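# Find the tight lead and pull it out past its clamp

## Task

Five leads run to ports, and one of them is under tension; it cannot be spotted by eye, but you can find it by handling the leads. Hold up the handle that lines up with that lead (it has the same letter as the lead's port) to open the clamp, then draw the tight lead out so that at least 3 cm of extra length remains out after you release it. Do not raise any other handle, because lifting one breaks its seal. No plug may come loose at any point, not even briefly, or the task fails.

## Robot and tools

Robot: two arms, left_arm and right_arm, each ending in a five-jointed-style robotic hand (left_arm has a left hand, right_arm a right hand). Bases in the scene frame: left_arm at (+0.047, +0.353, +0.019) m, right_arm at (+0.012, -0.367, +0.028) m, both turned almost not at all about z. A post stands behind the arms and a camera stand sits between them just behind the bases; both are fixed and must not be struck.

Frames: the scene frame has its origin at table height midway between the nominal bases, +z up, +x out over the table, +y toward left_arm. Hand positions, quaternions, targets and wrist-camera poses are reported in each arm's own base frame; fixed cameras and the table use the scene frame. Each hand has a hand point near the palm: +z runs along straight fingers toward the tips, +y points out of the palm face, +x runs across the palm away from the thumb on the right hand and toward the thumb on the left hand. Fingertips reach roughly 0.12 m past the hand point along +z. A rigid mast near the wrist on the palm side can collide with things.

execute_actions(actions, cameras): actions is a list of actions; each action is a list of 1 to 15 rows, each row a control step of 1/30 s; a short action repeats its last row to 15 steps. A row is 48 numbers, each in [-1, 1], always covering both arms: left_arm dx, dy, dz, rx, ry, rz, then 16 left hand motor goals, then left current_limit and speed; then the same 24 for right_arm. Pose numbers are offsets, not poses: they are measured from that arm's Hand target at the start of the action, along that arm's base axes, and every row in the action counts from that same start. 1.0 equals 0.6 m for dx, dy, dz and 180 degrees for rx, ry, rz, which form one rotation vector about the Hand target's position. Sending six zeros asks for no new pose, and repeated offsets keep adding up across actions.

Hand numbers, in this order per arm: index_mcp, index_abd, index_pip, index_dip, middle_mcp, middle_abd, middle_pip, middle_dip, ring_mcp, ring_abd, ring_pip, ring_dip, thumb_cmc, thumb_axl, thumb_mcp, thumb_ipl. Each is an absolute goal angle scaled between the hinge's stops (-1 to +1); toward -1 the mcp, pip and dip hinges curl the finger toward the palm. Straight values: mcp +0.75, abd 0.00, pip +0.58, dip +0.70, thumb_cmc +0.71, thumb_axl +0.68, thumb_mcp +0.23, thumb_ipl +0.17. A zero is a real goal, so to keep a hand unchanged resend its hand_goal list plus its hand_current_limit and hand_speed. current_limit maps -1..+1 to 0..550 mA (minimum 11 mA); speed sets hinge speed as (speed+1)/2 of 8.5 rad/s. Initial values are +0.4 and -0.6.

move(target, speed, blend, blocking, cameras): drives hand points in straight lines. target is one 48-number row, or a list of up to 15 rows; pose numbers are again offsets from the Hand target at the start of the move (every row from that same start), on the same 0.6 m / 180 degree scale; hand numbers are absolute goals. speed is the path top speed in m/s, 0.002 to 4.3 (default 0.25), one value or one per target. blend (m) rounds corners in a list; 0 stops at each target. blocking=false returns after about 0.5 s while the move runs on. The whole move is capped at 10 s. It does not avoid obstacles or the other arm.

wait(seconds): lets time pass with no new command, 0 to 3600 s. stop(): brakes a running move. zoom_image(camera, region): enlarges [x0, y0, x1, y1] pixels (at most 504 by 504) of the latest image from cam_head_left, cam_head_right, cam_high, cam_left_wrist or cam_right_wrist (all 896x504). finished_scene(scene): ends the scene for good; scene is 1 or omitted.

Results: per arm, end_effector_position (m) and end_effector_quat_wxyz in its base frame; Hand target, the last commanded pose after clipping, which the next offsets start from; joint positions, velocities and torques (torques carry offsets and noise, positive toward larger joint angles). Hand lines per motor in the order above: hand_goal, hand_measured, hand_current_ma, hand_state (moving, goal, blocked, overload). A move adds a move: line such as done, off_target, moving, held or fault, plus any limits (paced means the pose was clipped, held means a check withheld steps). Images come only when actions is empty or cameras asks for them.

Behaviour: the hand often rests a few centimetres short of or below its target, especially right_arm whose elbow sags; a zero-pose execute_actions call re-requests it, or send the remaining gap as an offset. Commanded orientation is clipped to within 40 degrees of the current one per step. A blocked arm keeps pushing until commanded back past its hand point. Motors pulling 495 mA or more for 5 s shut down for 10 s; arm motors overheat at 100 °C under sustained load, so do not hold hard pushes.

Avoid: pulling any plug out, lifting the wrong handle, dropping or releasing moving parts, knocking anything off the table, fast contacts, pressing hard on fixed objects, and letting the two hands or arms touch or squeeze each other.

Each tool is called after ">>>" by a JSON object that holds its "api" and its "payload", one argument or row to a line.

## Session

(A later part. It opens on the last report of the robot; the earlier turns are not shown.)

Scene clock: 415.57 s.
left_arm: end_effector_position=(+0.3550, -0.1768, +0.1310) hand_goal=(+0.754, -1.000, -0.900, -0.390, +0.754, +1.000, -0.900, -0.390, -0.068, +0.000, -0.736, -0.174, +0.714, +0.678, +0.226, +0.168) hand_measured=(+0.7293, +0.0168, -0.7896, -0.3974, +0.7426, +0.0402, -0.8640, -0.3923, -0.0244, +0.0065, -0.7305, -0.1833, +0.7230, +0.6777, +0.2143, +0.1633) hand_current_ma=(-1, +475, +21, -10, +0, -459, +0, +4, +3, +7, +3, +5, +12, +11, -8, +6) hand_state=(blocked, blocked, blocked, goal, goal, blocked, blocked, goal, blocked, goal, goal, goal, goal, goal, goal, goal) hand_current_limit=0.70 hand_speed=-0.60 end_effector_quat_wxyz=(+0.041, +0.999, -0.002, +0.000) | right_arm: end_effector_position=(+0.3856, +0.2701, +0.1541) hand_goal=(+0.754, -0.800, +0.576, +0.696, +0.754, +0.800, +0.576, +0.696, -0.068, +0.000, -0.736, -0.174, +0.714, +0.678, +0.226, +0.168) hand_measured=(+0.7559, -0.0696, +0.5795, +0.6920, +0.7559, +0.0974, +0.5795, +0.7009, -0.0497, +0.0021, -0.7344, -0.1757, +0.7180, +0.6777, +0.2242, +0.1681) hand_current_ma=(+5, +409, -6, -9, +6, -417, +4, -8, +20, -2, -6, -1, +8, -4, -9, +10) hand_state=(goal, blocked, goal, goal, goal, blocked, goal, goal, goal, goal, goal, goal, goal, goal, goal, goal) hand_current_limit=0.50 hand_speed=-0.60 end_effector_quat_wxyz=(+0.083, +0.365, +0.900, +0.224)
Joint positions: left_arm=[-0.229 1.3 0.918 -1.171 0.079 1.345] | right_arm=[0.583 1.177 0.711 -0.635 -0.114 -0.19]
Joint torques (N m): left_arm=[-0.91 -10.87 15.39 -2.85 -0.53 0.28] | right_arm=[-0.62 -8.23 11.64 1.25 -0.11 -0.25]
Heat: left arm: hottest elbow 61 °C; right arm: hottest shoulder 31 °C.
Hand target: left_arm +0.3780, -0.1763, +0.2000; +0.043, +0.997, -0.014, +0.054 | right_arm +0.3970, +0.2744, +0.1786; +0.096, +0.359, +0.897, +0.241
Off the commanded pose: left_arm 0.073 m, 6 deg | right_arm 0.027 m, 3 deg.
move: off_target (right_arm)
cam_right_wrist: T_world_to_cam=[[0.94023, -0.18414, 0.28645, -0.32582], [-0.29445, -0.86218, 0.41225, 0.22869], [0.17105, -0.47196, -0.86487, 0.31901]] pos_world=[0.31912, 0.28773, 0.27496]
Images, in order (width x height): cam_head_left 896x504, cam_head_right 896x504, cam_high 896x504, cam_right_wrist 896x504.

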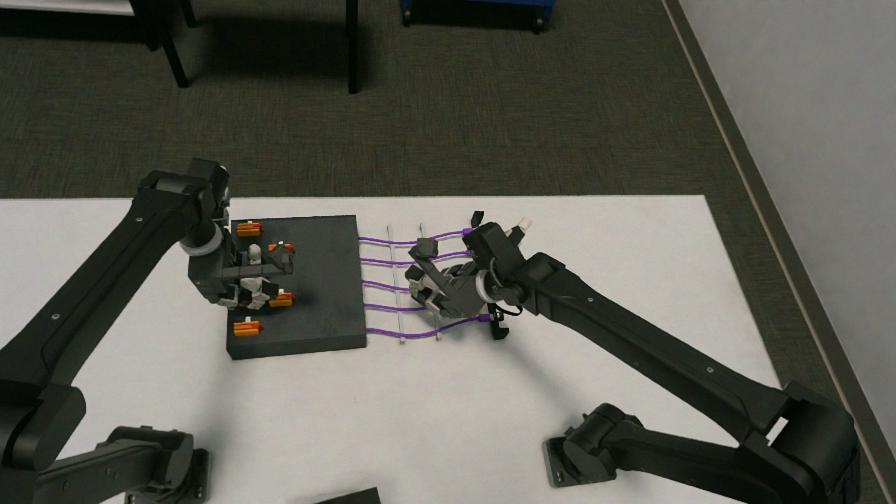

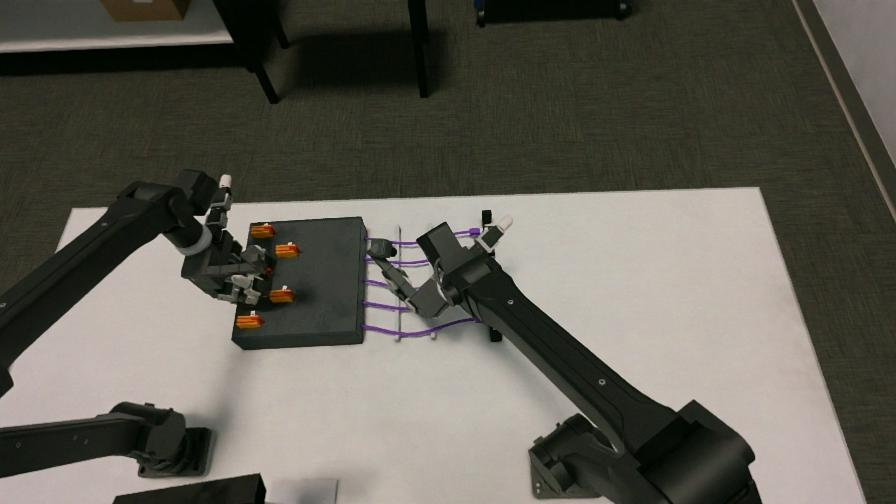

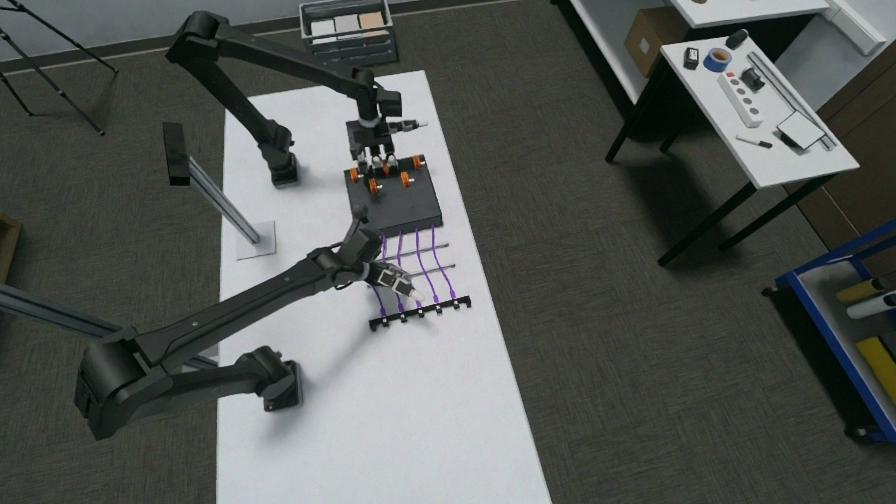

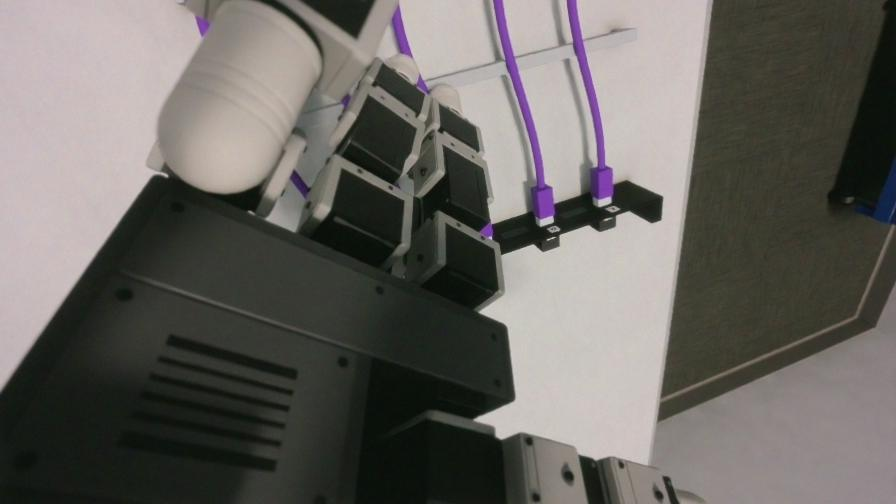

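>>> {"api": "move", "payload": {
  "target": [
    [0,0,0,0,0,0, 0.754,-1,-0.9,-0.39, 0.754,1,-0.9,-0.39, -0.068,0,-0.737,-0.174, 0.714,0.678,0.226,0.168, 0.7,-0.6, 0.01,-0.033,0.01,0,0,0, 0.754,-0.8,0.576,0.696, 0.754,0.8,0.576,0.696, -0.068,0,-0.737,-0.174, 0.714,0.678,0.226,0.168, 0.5,-0.6]
  ],
  "speed": 0.04,
  "cameras": ["cam_right_wrist","cam_head_right","cam_head_left","cam_high"]
}}

>>> {"api": "zoom_image", "payload": {
  "camera": "cam_right_wrist",
  "region": [280, 0, 520, 220]
}}

>>> {"api": "zoom_image", "payload": {
  "camera": "cam_high",
  "region": [350, 220, 480, 330]
}}

>>> {"api": "zoom_image", "payload": {
  "camera": "cam_head_left",
  "region": [350, 210, 520, 350]
}}

Scene clock: 417.53 s.
left_arm: end_effector_position=(+0.3550, -0.1768, +0.1310) hand_goal=(+0.754, -1.000, -0.900, -0.390, +0.754, +1.000, -0.900, -0.390, -0.068, +0.000, -0.736, -0.174, +0.714, +0.678, +0.226, +0.168) hand_measured=(+0.7293, +0.0168, -0.7908, -0.3974, +0.7426, +0.0402, -0.8640, -0.3910, -0.0232, +0.0051, -0.7305, -0.1846, +0.7242, +0.6777, +0.2143, +0.1633) hand_current_ma=(+10, +478, +12, +0, -14, -458, -6, +10, +8, +1, -5, +4, +11, +13, +9, +10) hand_state=(blocked, blocked, blocked, goal, goal, blocked, blocked, goal, blocked, goal, goal, goal, goal, goal, goal, goal) hand_current_limit=0.70 hand_speed=-0.60 end_effector_quat_wxyz=(+0.041, +0.999, -0.002, +0.000) | right_arm: end_effector_position=(+0.3909, +0.2512, +0.1592) hand_goal=(+0.754, -0.800, +0.576, +0.696, +0.754, +0.800, +0.576, +0.696, -0.068, +0.000, -0.736, -0.174, +0.714, +0.678, +0.226, +0.168) hand_measured=(+0.7571, -0.0682, +0.5795, +0.6932, +0.7571, +0.0974, +0.5795, +0.7009, -0.0509, +0.0036, -0.7344, -0.1757, +0.7180, +0.6767, +0.2232, +0.1681) hand_current_ma=(+9, +412, -9, -9, +4, -417, +3, -5, +21, -2, -4, +1, +10, -8, -6, +9) hand_state=(goal, blocked, goal, goal, goal, blocked, goal, goal, goal, goal, goal, goal, goal, goal, goal, goal) hand_current_limit=0.50 hand_speed=-0.60 end_effector_quat_wxyz=(+0.081, +0.365, +0.900, +0.224)
Joint positions: left_arm=[-0.229 1.3 0.918 -1.171 0.079 1.345] | right_arm=[0.521 1.155 0.711 -0.666 -0.145 -0.246]
Joint torques (N m): left_arm=[-1.08 -10.64 15.54 -2.92 -0.53 0.31] | right_arm=[-0.62 -8.06 11.85 1.21 -0.14 -0.26]
Heat: left arm: hottest elbow 61 °C; right arm: hottest shoulder 31 °C.
Hand target: left_arm +0.3780, -0.1763, +0.2000; +0.043, +0.997, -0.014, +0.054 | right_arm +0.4031, +0.2545, +0.1846; +0.096, +0.359, +0.897, +0.241
Off the commanded pose: left_arm 0.073 m, 6 deg | right_arm 0.028 m, 3 deg.
move: off_target (right_arm)
cam_right_wrist: T_world_to_cam=[[0.94125, -0.18363, 0.28342, -0.33585], [-0.29246, -0.86288, 0.4122, 0.21118], [0.16886, -0.47087, -0.86589, 0.31426]] pos_world=[0.32482, 0.26853, 0.28025]
Images, in order (width x height): cam_head_left 896x504, cam_head_right 896x504, cam_high 896x504, cam_right_wrist 896x504.

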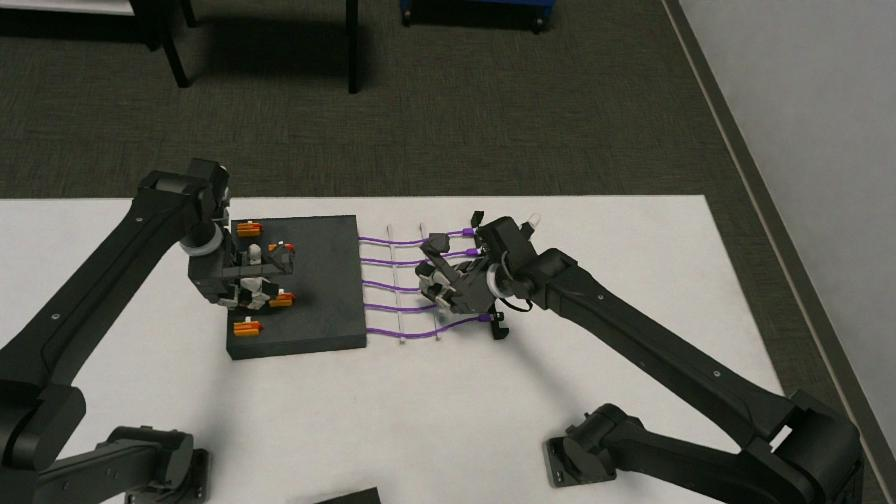

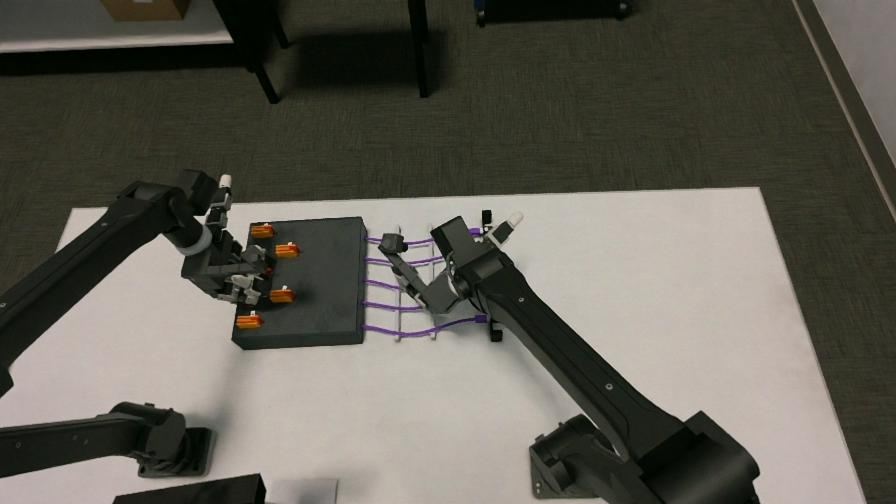

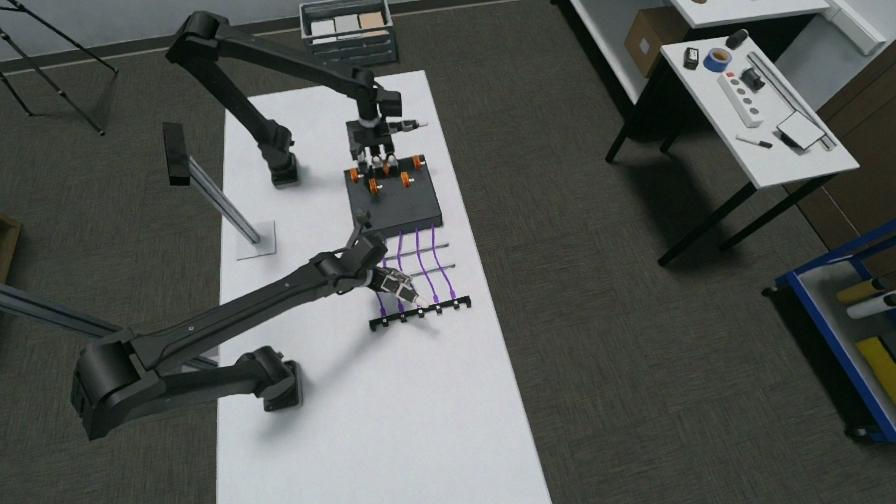

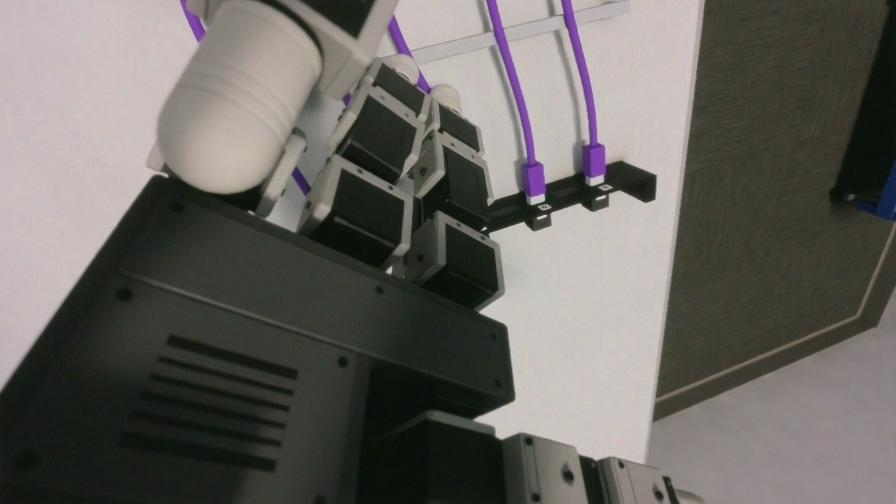

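Scaled by 2.100 from the camera's image (finer frame: 1280x720).

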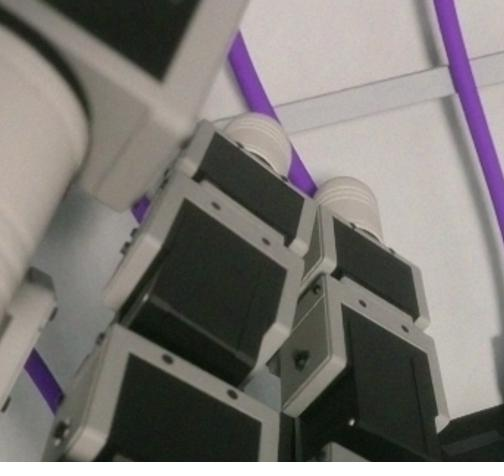

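Scaled by 3.877 from the camera's image (finer frame: 1280x720).

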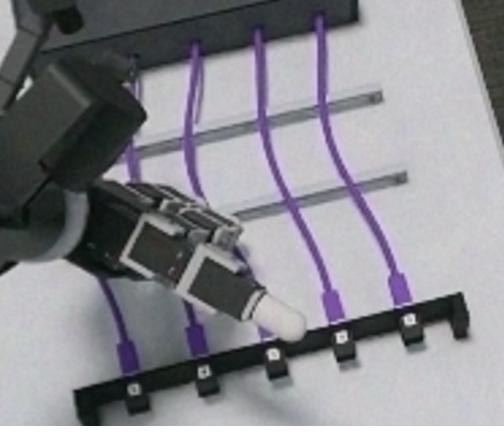

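Scaled by 2.965 from the camera's image (finer frame: 1280x720).

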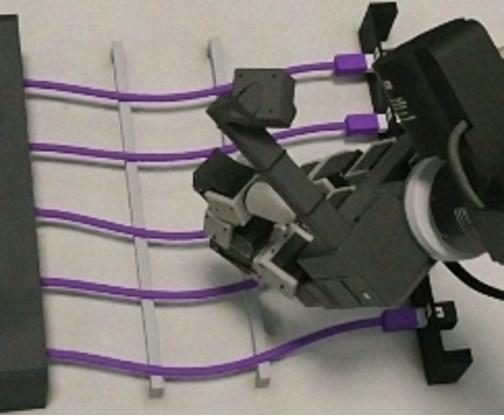

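>>> {"api": "move", "payload": {
  "target": [
    [-0.01,0,-0.045,0,0,0, 0.754,-1,-0.9,-0.39, 0.754,1,-0.9,-0.39, -0.068,0,-0.737,-0.174, 0.714,0.678,0.226,0.168, 0.7,-0.6, 0,0,0,0,0,0, 0.754,0.1,0.576,0.696, 0.754,-0.1,0.576,0.696, -0.068,0,-0.737,-0.174, 0.714,0.678,0.226,0.168, 0.2,-0.6]
  ],
  "speed": 0.06,
  "cameras": ["cam_right_wrist","cam_left_wrist","cam_head_left"]
}}

>>> {"api": "zoom_image", "payload": {
  "camera": "cam_left_wrist",
  "region": [380, 60, 540, 220]
}}

>>> {"api": "zoom_image", "payload": {
  "camera": "cam_right_wrist",
  "region": [280, 0, 520, 220]
}}

Scene clock: 421.67 s.
left_arm: end_effector_position=(+0.3554, -0.1768, +0.1309) hand_goal=(+0.754, -1.000, -0.900, -0.390, +0.754, +1.000, -0.900, -0.390, -0.068, +0.000, -0.736, -0.174, +0.714, +0.678, +0.226, +0.168) hand_measured=(+0.7281, +0.0153, -0.7908, -0.3986, +0.7426, +0.0402, -0.8653, -0.3923, -0.0244, +0.0051, -0.7305, -0.1846, +0.7230, +0.6767, +0.2143, +0.1633) hand_current_ma=(-8, +479, +17, -13, -5, -463, -2, -1, +6, -10, -14, +2, +20, +8, +0, +8) hand_state=(blocked, blocked, blocked, goal, goal, blocked, blocked, goal, blocked, goal, goal, goal, goal, goal, goal, goal) hand_current_limit=0.70 hand_speed=-0.60 end_effector_quat_wxyz=(+0.040, +0.999, -0.002, +0.001) | right_arm: end_effector_position=(+0.3909, +0.2513, +0.1592) hand_goal=(+0.754, +0.100, +0.576, +0.696, +0.754, -0.100, +0.576, +0.696, -0.068, +0.000, -0.736, -0.174, +0.714, +0.678, +0.226, +0.168) hand_measured=(+0.7571, +0.0988, +0.5795, +0.6932, +0.7571, -0.0975, +0.5795, +0.6996, -0.0509, +0.0036, -0.7344, -0.1757, +0.7180, +0.6777, +0.2232, +0.1672) hand_current_ma=(+4, -3, -6, -10, +6, -1, +3, -7, +21, -3, -3, -1, +8, -8, -5, +11) hand_state=(goal, goal, goal, goal, goal, goal, goal, goal, goal, goal, goal, goal, goal, goal, goal, goal) hand_current_limit=0.20 hand_speed=-0.60 end_effector_quat_wxyz=(+0.081, +0.364, +0.900, +0.224)
Joint positions: left_arm=[-0.229 1.3 0.918 -1.169 0.078 1.345] | right_arm=[0.521 1.155 0.711 -0.666 -0.145 -0.247]
Joint torques (N m): left_arm=[-0.44 -10.4 10.91 -0.28 -0.5 0.26] | right_arm=[-0.67 -8 11.84 1.21 -0.14 -0.25]
Heat: left arm: hottest elbow 62 °C; right arm: hottest shoulder 31 °C.
Hand target: left_arm +0.3721, -0.1761, +0.1730; +0.043, +0.998, -0.014, +0.054 | right_arm +0.4030, +0.2545, +0.1846; +0.096, +0.359, +0.897, +0.241
Off the commanded pose: left_arm 0.045 m, 6 deg | right_arm 0.028 m, 3 deg.
move: off_target (left_arm)
cam_left_wrist: T_world_to_cam=[[-0.76409, 0.64497, -0.01336, 0.35045], [0.46064, 0.55999, 0.68864, -0.20305], [0.45164, 0.52002, -0.72498, 0.15105]] pos_world=[0.29309, -0.19087, 0.25401]
cam_right_wrist: T_world_to_cam=[[0.94138, -0.18283, 0.28351, -0.33602], [-0.29176, -0.86316, 0.41212, 0.21111], [0.16937, -0.47068, -0.8659, 0.31411]] pos_world=[0.32472, 0.26863, 0.28025]
Images, in order (width x height): cam_head_left 896x504, cam_left_wrist 896x504, cam_right_wrist 896x504.

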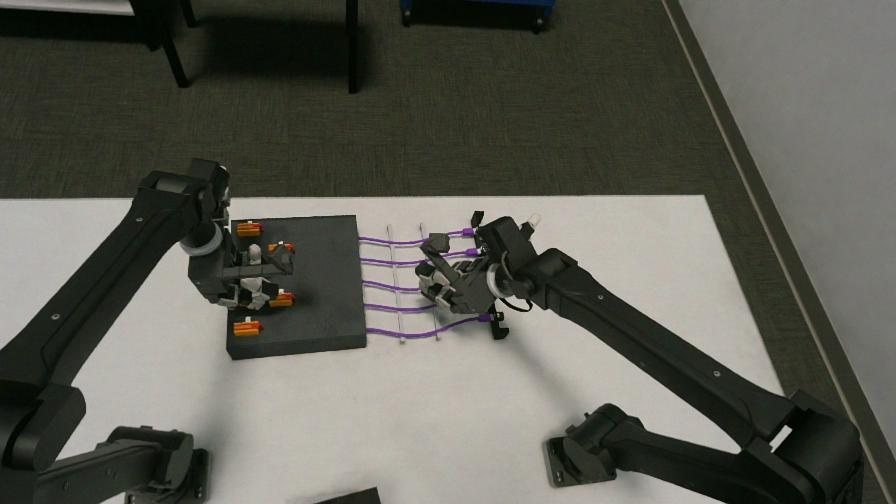

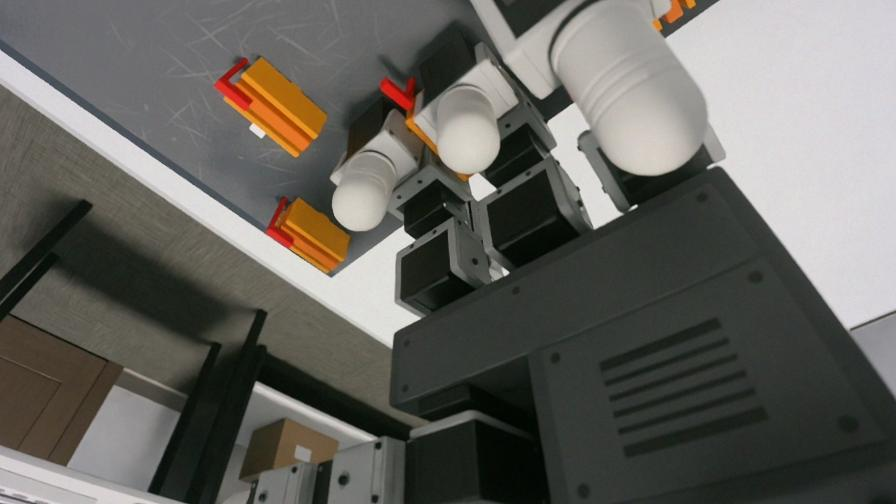

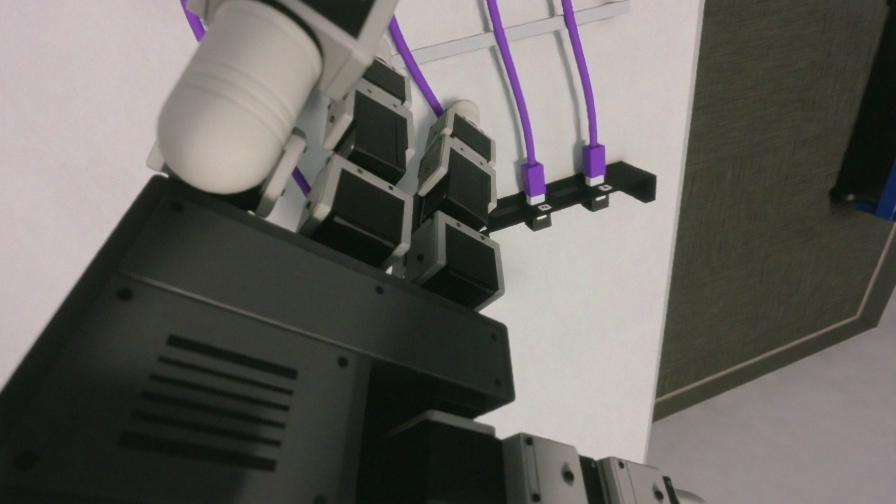

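Scaled by 3.150 from the camera's image (finer frame: 1280x720).

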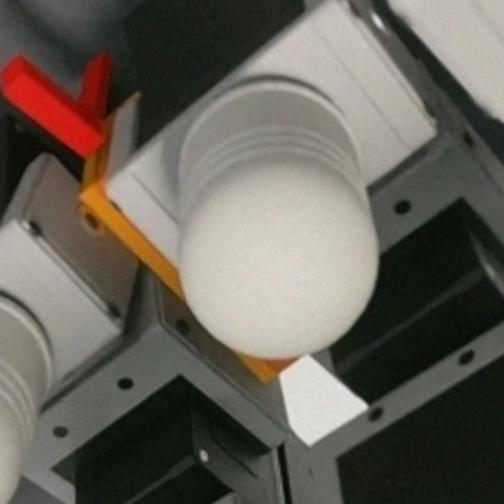

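Scaled by 2.100 from the camera's image (finer frame: 1280x720).

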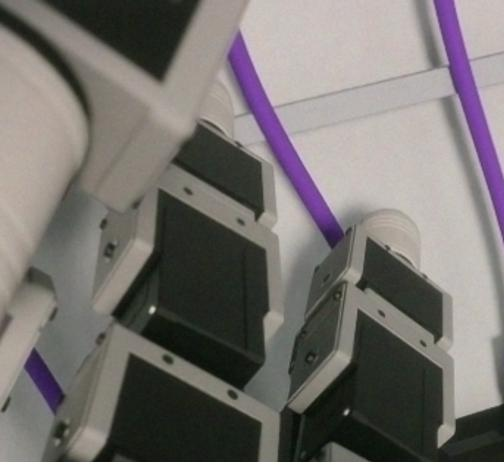

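>>> {"api": "move", "payload": {
  "target": [
    [0,0,-0.017,0,0,0, 0.754,-1,-0.9,-0.39, 0.754,1,-0.9,-0.39, -0.068,0,-0.737,-0.174, 0.714,0.678,0.226,0.168, 0.7,-0.6, 0,0,0.06,0,0,0, 0.754,0.1,0.576,0.696, 0.754,-0.1,0.576,0.696, -0.068,0,-0.737,-0.174, 0.714,0.678,0.226,0.168, 0.2,-0.6],
    [0,0,-0.017,0,0,0, 0.754,-1,-0.9,-0.39, 0.754,1,-0.9,-0.39, -0.068,0,-0.737,-0.174, 0.714,0.678,0.226,0.168, 0.7,-0.6, 0,0.02,0.1,0,0,0.24, 0.754,0.1,0.576,0.696, 0.754,-0.1,0.576,0.696, -0.068,0,-0.737,-0.174, 0.714,0.678,0.226,0.168, 0.2,-0.6]
  ],
  "speed": 0.15,
  "cameras": ["cam_right_wrist","cam_head_right","cam_head_left","cam_high"]
}}

>>> {"api": "zoom_image", "payload": {
  "camera": "cam_head_left",
  "region": [350, 210, 520, 350]
}}

>>> {"api": "zoom_image", "payload": {
  "camera": "cam_high",
  "region": [350, 220, 480, 330]
}}

Scene clock: 426.70 s.
left_arm: end_effector_position=(+0.3567, -0.1770, +0.1309) hand_goal=(+0.754, -1.000, -0.900, -0.390, +0.754, +1.000, -0.900, -0.390, -0.068, +0.000, -0.736, -0.174, +0.714, +0.678, +0.226, +0.168) hand_measured=(+0.7281, +0.0153, -0.7908, -0.3986, +0.7426, +0.0402, -0.8666, -0.3910, -0.0244, +0.0051, -0.7305, -0.1846, +0.7230, +0.6777, +0.2143, +0.1633) hand_current_ma=(+6, +474, +15, +0, -13, -459, -7, -4, +2, -17, +8, -1, +13, +5, +2, +3) hand_state=(blocked, blocked, blocked, goal, goal, blocked, blocked, goal, blocked, goal, goal, goal, goal, goal, goal, goal) hand_current_limit=0.70 hand_speed=-0.60 end_effector_quat_wxyz=(+0.041, +0.999, -0.002, +0.004) | right_arm: end_effector_position=(+0.3839, +0.2652, +0.2199) hand_goal=(+0.754, +0.100, +0.576, +0.696, +0.754, -0.100, +0.576, +0.696, -0.068, +0.000, -0.736, -0.174, +0.714, +0.678, +0.226, +0.168) hand_measured=(+0.7571, +0.1003, +0.5795, +0.6932, +0.7571, -0.0975, +0.5795, +0.7009, -0.0509, +0.0021, -0.7344, -0.1757, +0.7167, +0.6767, +0.2232, +0.1681) hand_current_ma=(+12, -5, -9, -11, +8, -3, +4, -8, +24, -1, -6, +3, +11, -6, -9, +9) hand_state=(goal, goal, goal, goal, goal, goal, goal, goal, goal, goal, goal, goal, goal, goal, goal, goal) hand_current_limit=0.20 hand_speed=-0.60 end_effector_quat_wxyz=(-0.023, +0.011, +0.968, +0.251)
Joint positions: left_arm=[-0.229 1.3 0.917 -1.162 0.078 1.345] | right_arm=[0.286 1.354 1.061 -1.166 -0.498 -1.234]
Joint torques (N m): left_arm=[-0.38 -9.35 9.55 0.55 -0.58 0.28] | right_arm=[-0.73 -9.35 13.34 0.59 -0.66 -0.27]
Heat: left arm: hottest elbow 61 °C; right arm: hottest elbow 32 °C.
Hand target: left_arm +0.3721, -0.1761, +0.1628; +0.043, +0.998, -0.014, +0.054 | right_arm +0.4030, +0.2665, +0.2443; +0.000, +0.003, +0.966, +0.259
Off the commanded pose: left_arm 0.035 m, 6 deg | right_arm 0.031 m, 3 deg.
move: off_target (left_arm, right_arm)
cam_right_wrist: T_world_to_cam=[[0.82062, 0.50433, 0.26876, -0.47677], [0.3918, -0.83888, 0.37785, -0.06524], [0.41602, -0.20477, -0.886, 0.2136]] pos_world=[0.32794, 0.22946, 0.34204]
Images, in order (width x height): cam_head_left 896x504, cam_head_right 896x504, cam_high 896x504, cam_right_wrist 896x504.

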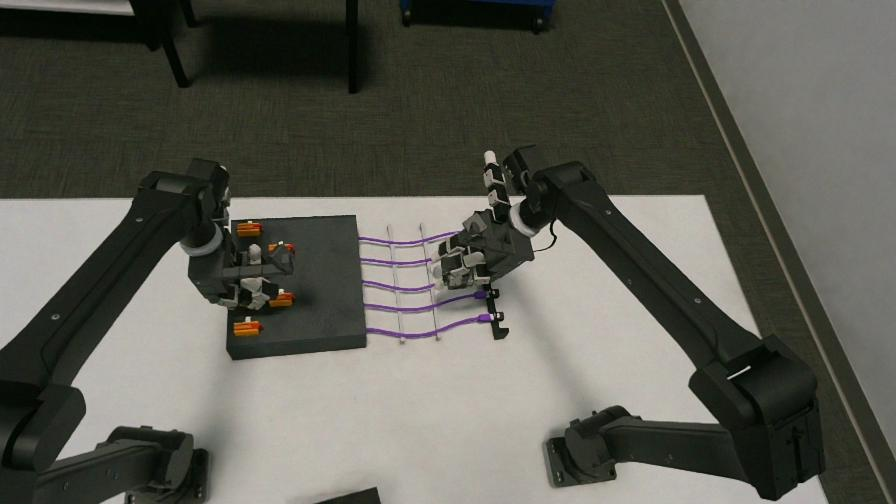

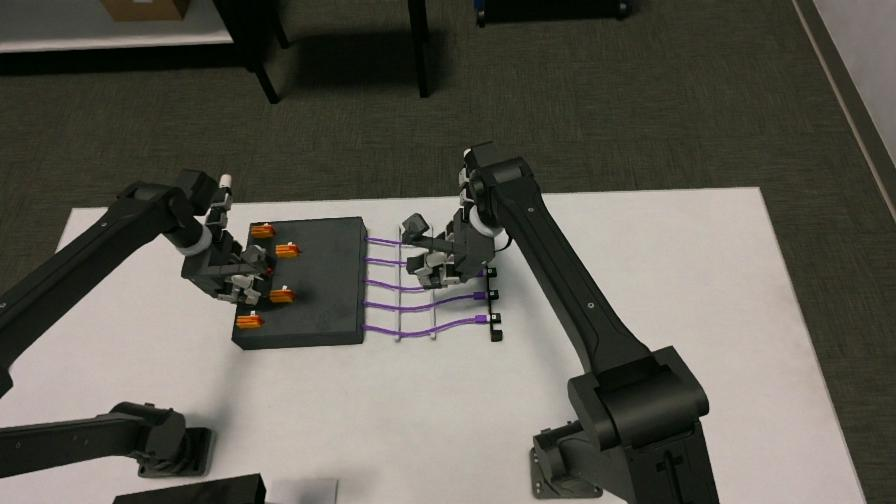

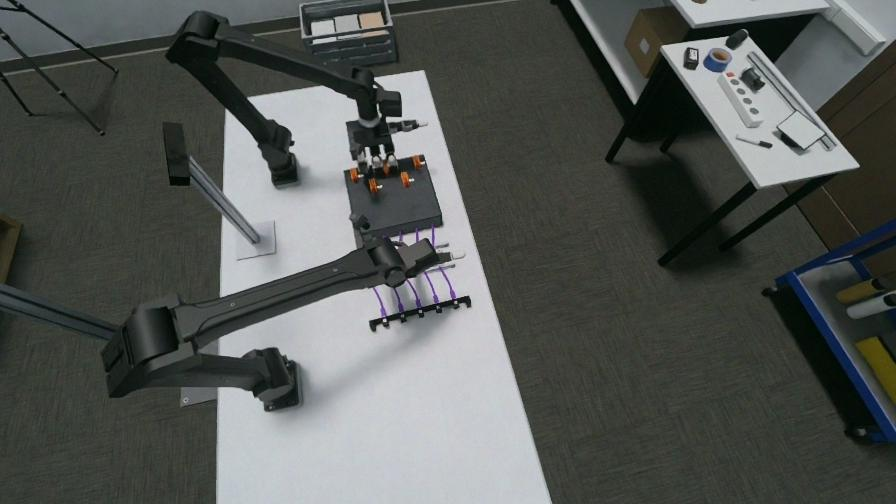

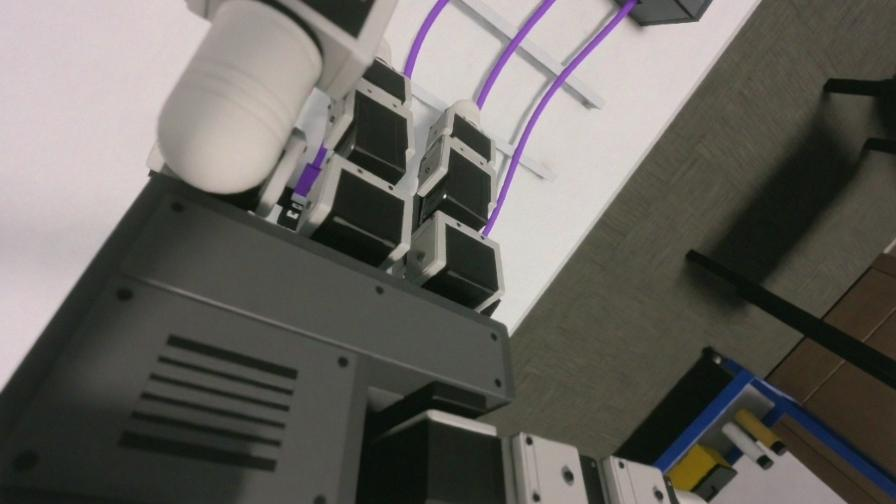

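Scaled by 2.965 from the camera's image (finer frame: 1280x720).

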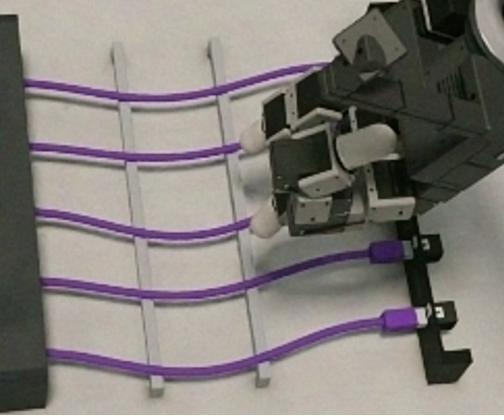

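Scaled by 3.877 from the camera's image (finer frame: 1280x720).

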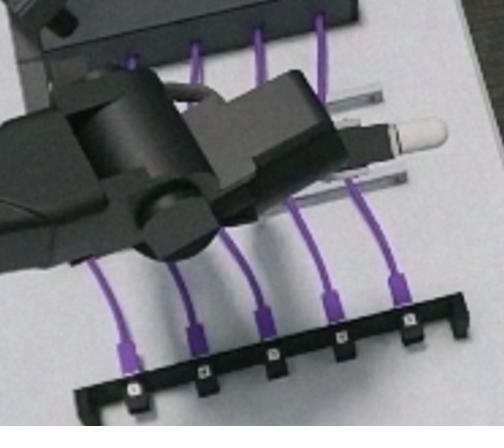

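>>> {"api": "move", "payload": {
  "target": [
    [0,0,0,0,0,0, 0.754,-1,-0.9,-0.39, 0.754,1,-0.9,-0.39, -0.068,0,-0.737,-0.174, 0.714,0.678,0.226,0.168, 0.7,-0.6, -0.2,-0.15,0.03,0,0,0, 0.754,0.1,0.576,0.696, 0.754,-0.1,0.576,0.696, -0.068,0,-0.737,-0.174, 0.714,0.678,0.226,0.168, 0.2,-0.6]
  ],
  "speed": 0.2,
  "cameras": ["cam_right_wrist","cam_head_right","cam_head_left","cam_high"]
}}

>>> {"api": "zoom_image", "payload": {
  "camera": "cam_head_left",
  "region": [350, 210, 520, 350]
}}

>>> {"api": "zoom_image", "payload": {
  "camera": "cam_high",
  "region": [350, 220, 480, 330]
}}

Scene clock: 429.13 s.
left_arm: end_effector_position=(+0.3567, -0.1770, +0.1309) hand_goal=(+0.754, -1.000, -0.900, -0.390, +0.754, +1.000, -0.900, -0.390, -0.068, +0.000, -0.736, -0.174, +0.714, +0.678, +0.226, +0.168) hand_measured=(+0.7281, +0.0153, -0.7896, -0.3986, +0.7426, +0.0388, -0.8653, -0.3910, -0.0244, +0.0065, -0.7293, -0.1846, +0.7230, +0.6777, +0.2143, +0.1633) hand_current_ma=(+1, +477, +28, +8, -16, -465, -2, +7, +5, -13, +3, -1, +5, +7, +1, +4) hand_state=(blocked, blocked, blocked, goal, goal, blocked, blocked, goal, blocked, goal, goal, goal, goal, goal, goal, goal) hand_current_limit=0.70 hand_speed=-0.60 end_effector_quat_wxyz=(+0.041, +0.999, -0.002, +0.004) | right_arm: end_effector_position=(+0.2857, +0.1793, +0.2654) hand_goal=(+0.754, +0.100, +0.576, +0.696, +0.754, -0.100, +0.576, +0.696, -0.068, +0.000, -0.736, -0.174, +0.714, +0.678, +0.226, +0.168) hand_measured=(+0.7571, +0.0988, +0.5795, +0.6932, +0.7571, -0.0975, +0.5795, +0.6996, -0.0509, +0.0021, -0.7344, -0.1757, +0.7180, +0.6767, +0.2232, +0.1681) hand_current_ma=(+7, -6, -13, -6, +5, -3, +5, -13, +20, -5, -3, -5, +11, -5, -7, +9) hand_state=(goal, goal, goal, goal, goal, goal, goal, goal, goal, goal, goal, goal, goal, goal, goal, goal) hand_current_limit=0.20 hand_speed=-0.60 end_effector_quat_wxyz=(+0.005, +0.003, +0.966, +0.258)
Joint positions: left_arm=[-0.229 1.3 0.917 -1.162 0.078 1.345] | right_arm=[0.075 1.008 0.903 -1.409 -0.519 -1.473]
Joint torques (N m): left_arm=[-0.09 -8.41 9.8 0.69 -0.52 0.28] | right_arm=[-0.67 -4.66 8.24 0.44 -0.7 -0.25]
Heat: left arm: hottest elbow 61 °C; right arm: hottest shoulder 31 °C.
Hand target: left_arm +0.3721, -0.1761, +0.1628; +0.043, +0.998, -0.014, +0.054 | right_arm +0.2830, +0.1765, +0.2623; +0.001, +0.003, +0.966, +0.259
Off the commanded pose: left_arm 0.035 m, 6 deg | right_arm 0.005 m, 1 deg.
move: done
cam_right_wrist: T_world_to_cam=[[0.80287, 0.5, 0.32465, -0.37393], [0.369, -0.84452, 0.38811, -0.11125], [0.46823, -0.1918, -0.86254, 0.25368]] pos_world=[0.22249, 0.14167, 0.38339]
Images, in order (width x height): cam_head_left 896x504, cam_head_right 896x504, cam_high 896x504, cam_right_wrist 896x504.

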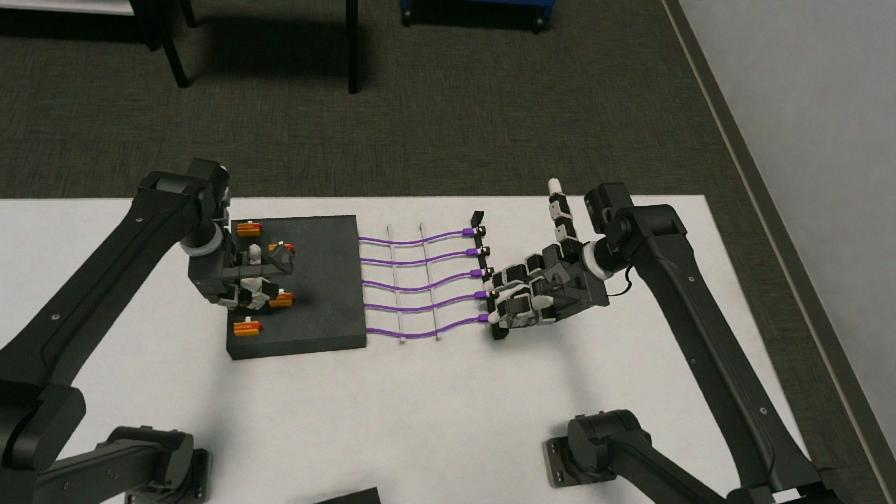

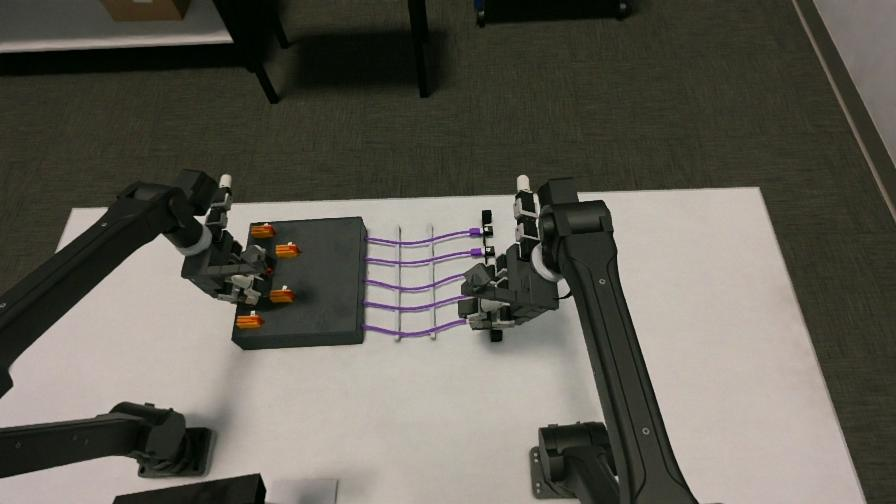

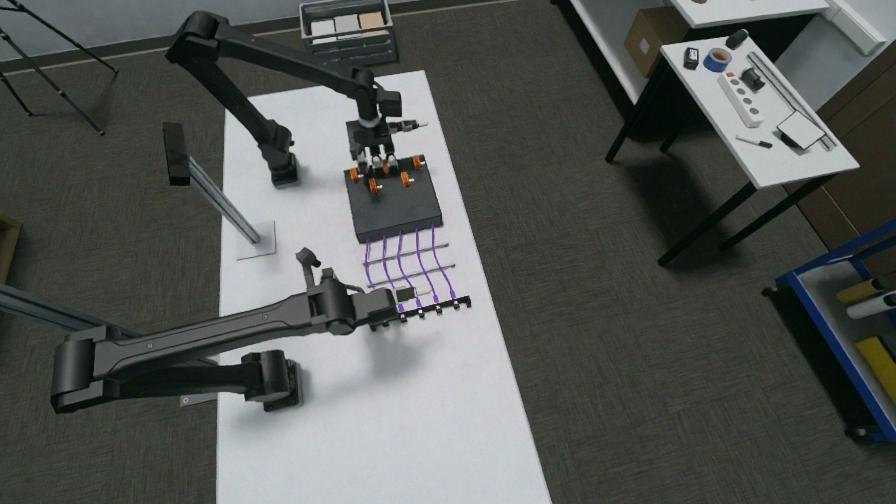

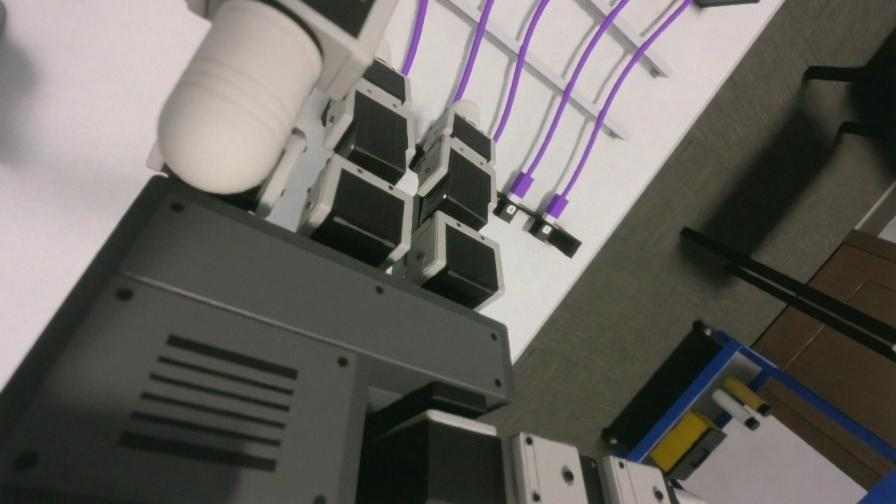

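Scaled by 2.965 from the camera's image (finer frame: 1280x720).

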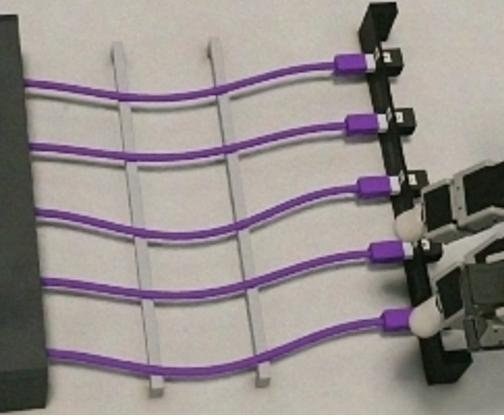

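Scaled by 3.877 from the camera's image (finer frame: 1280x720).

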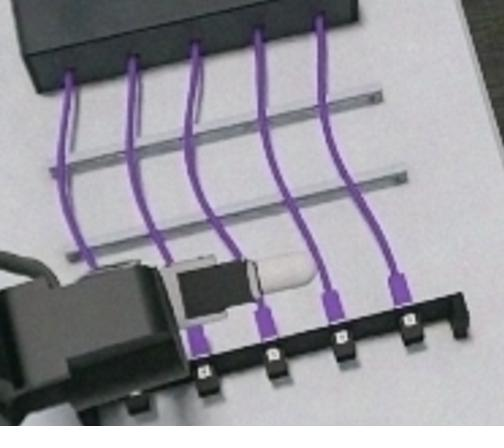

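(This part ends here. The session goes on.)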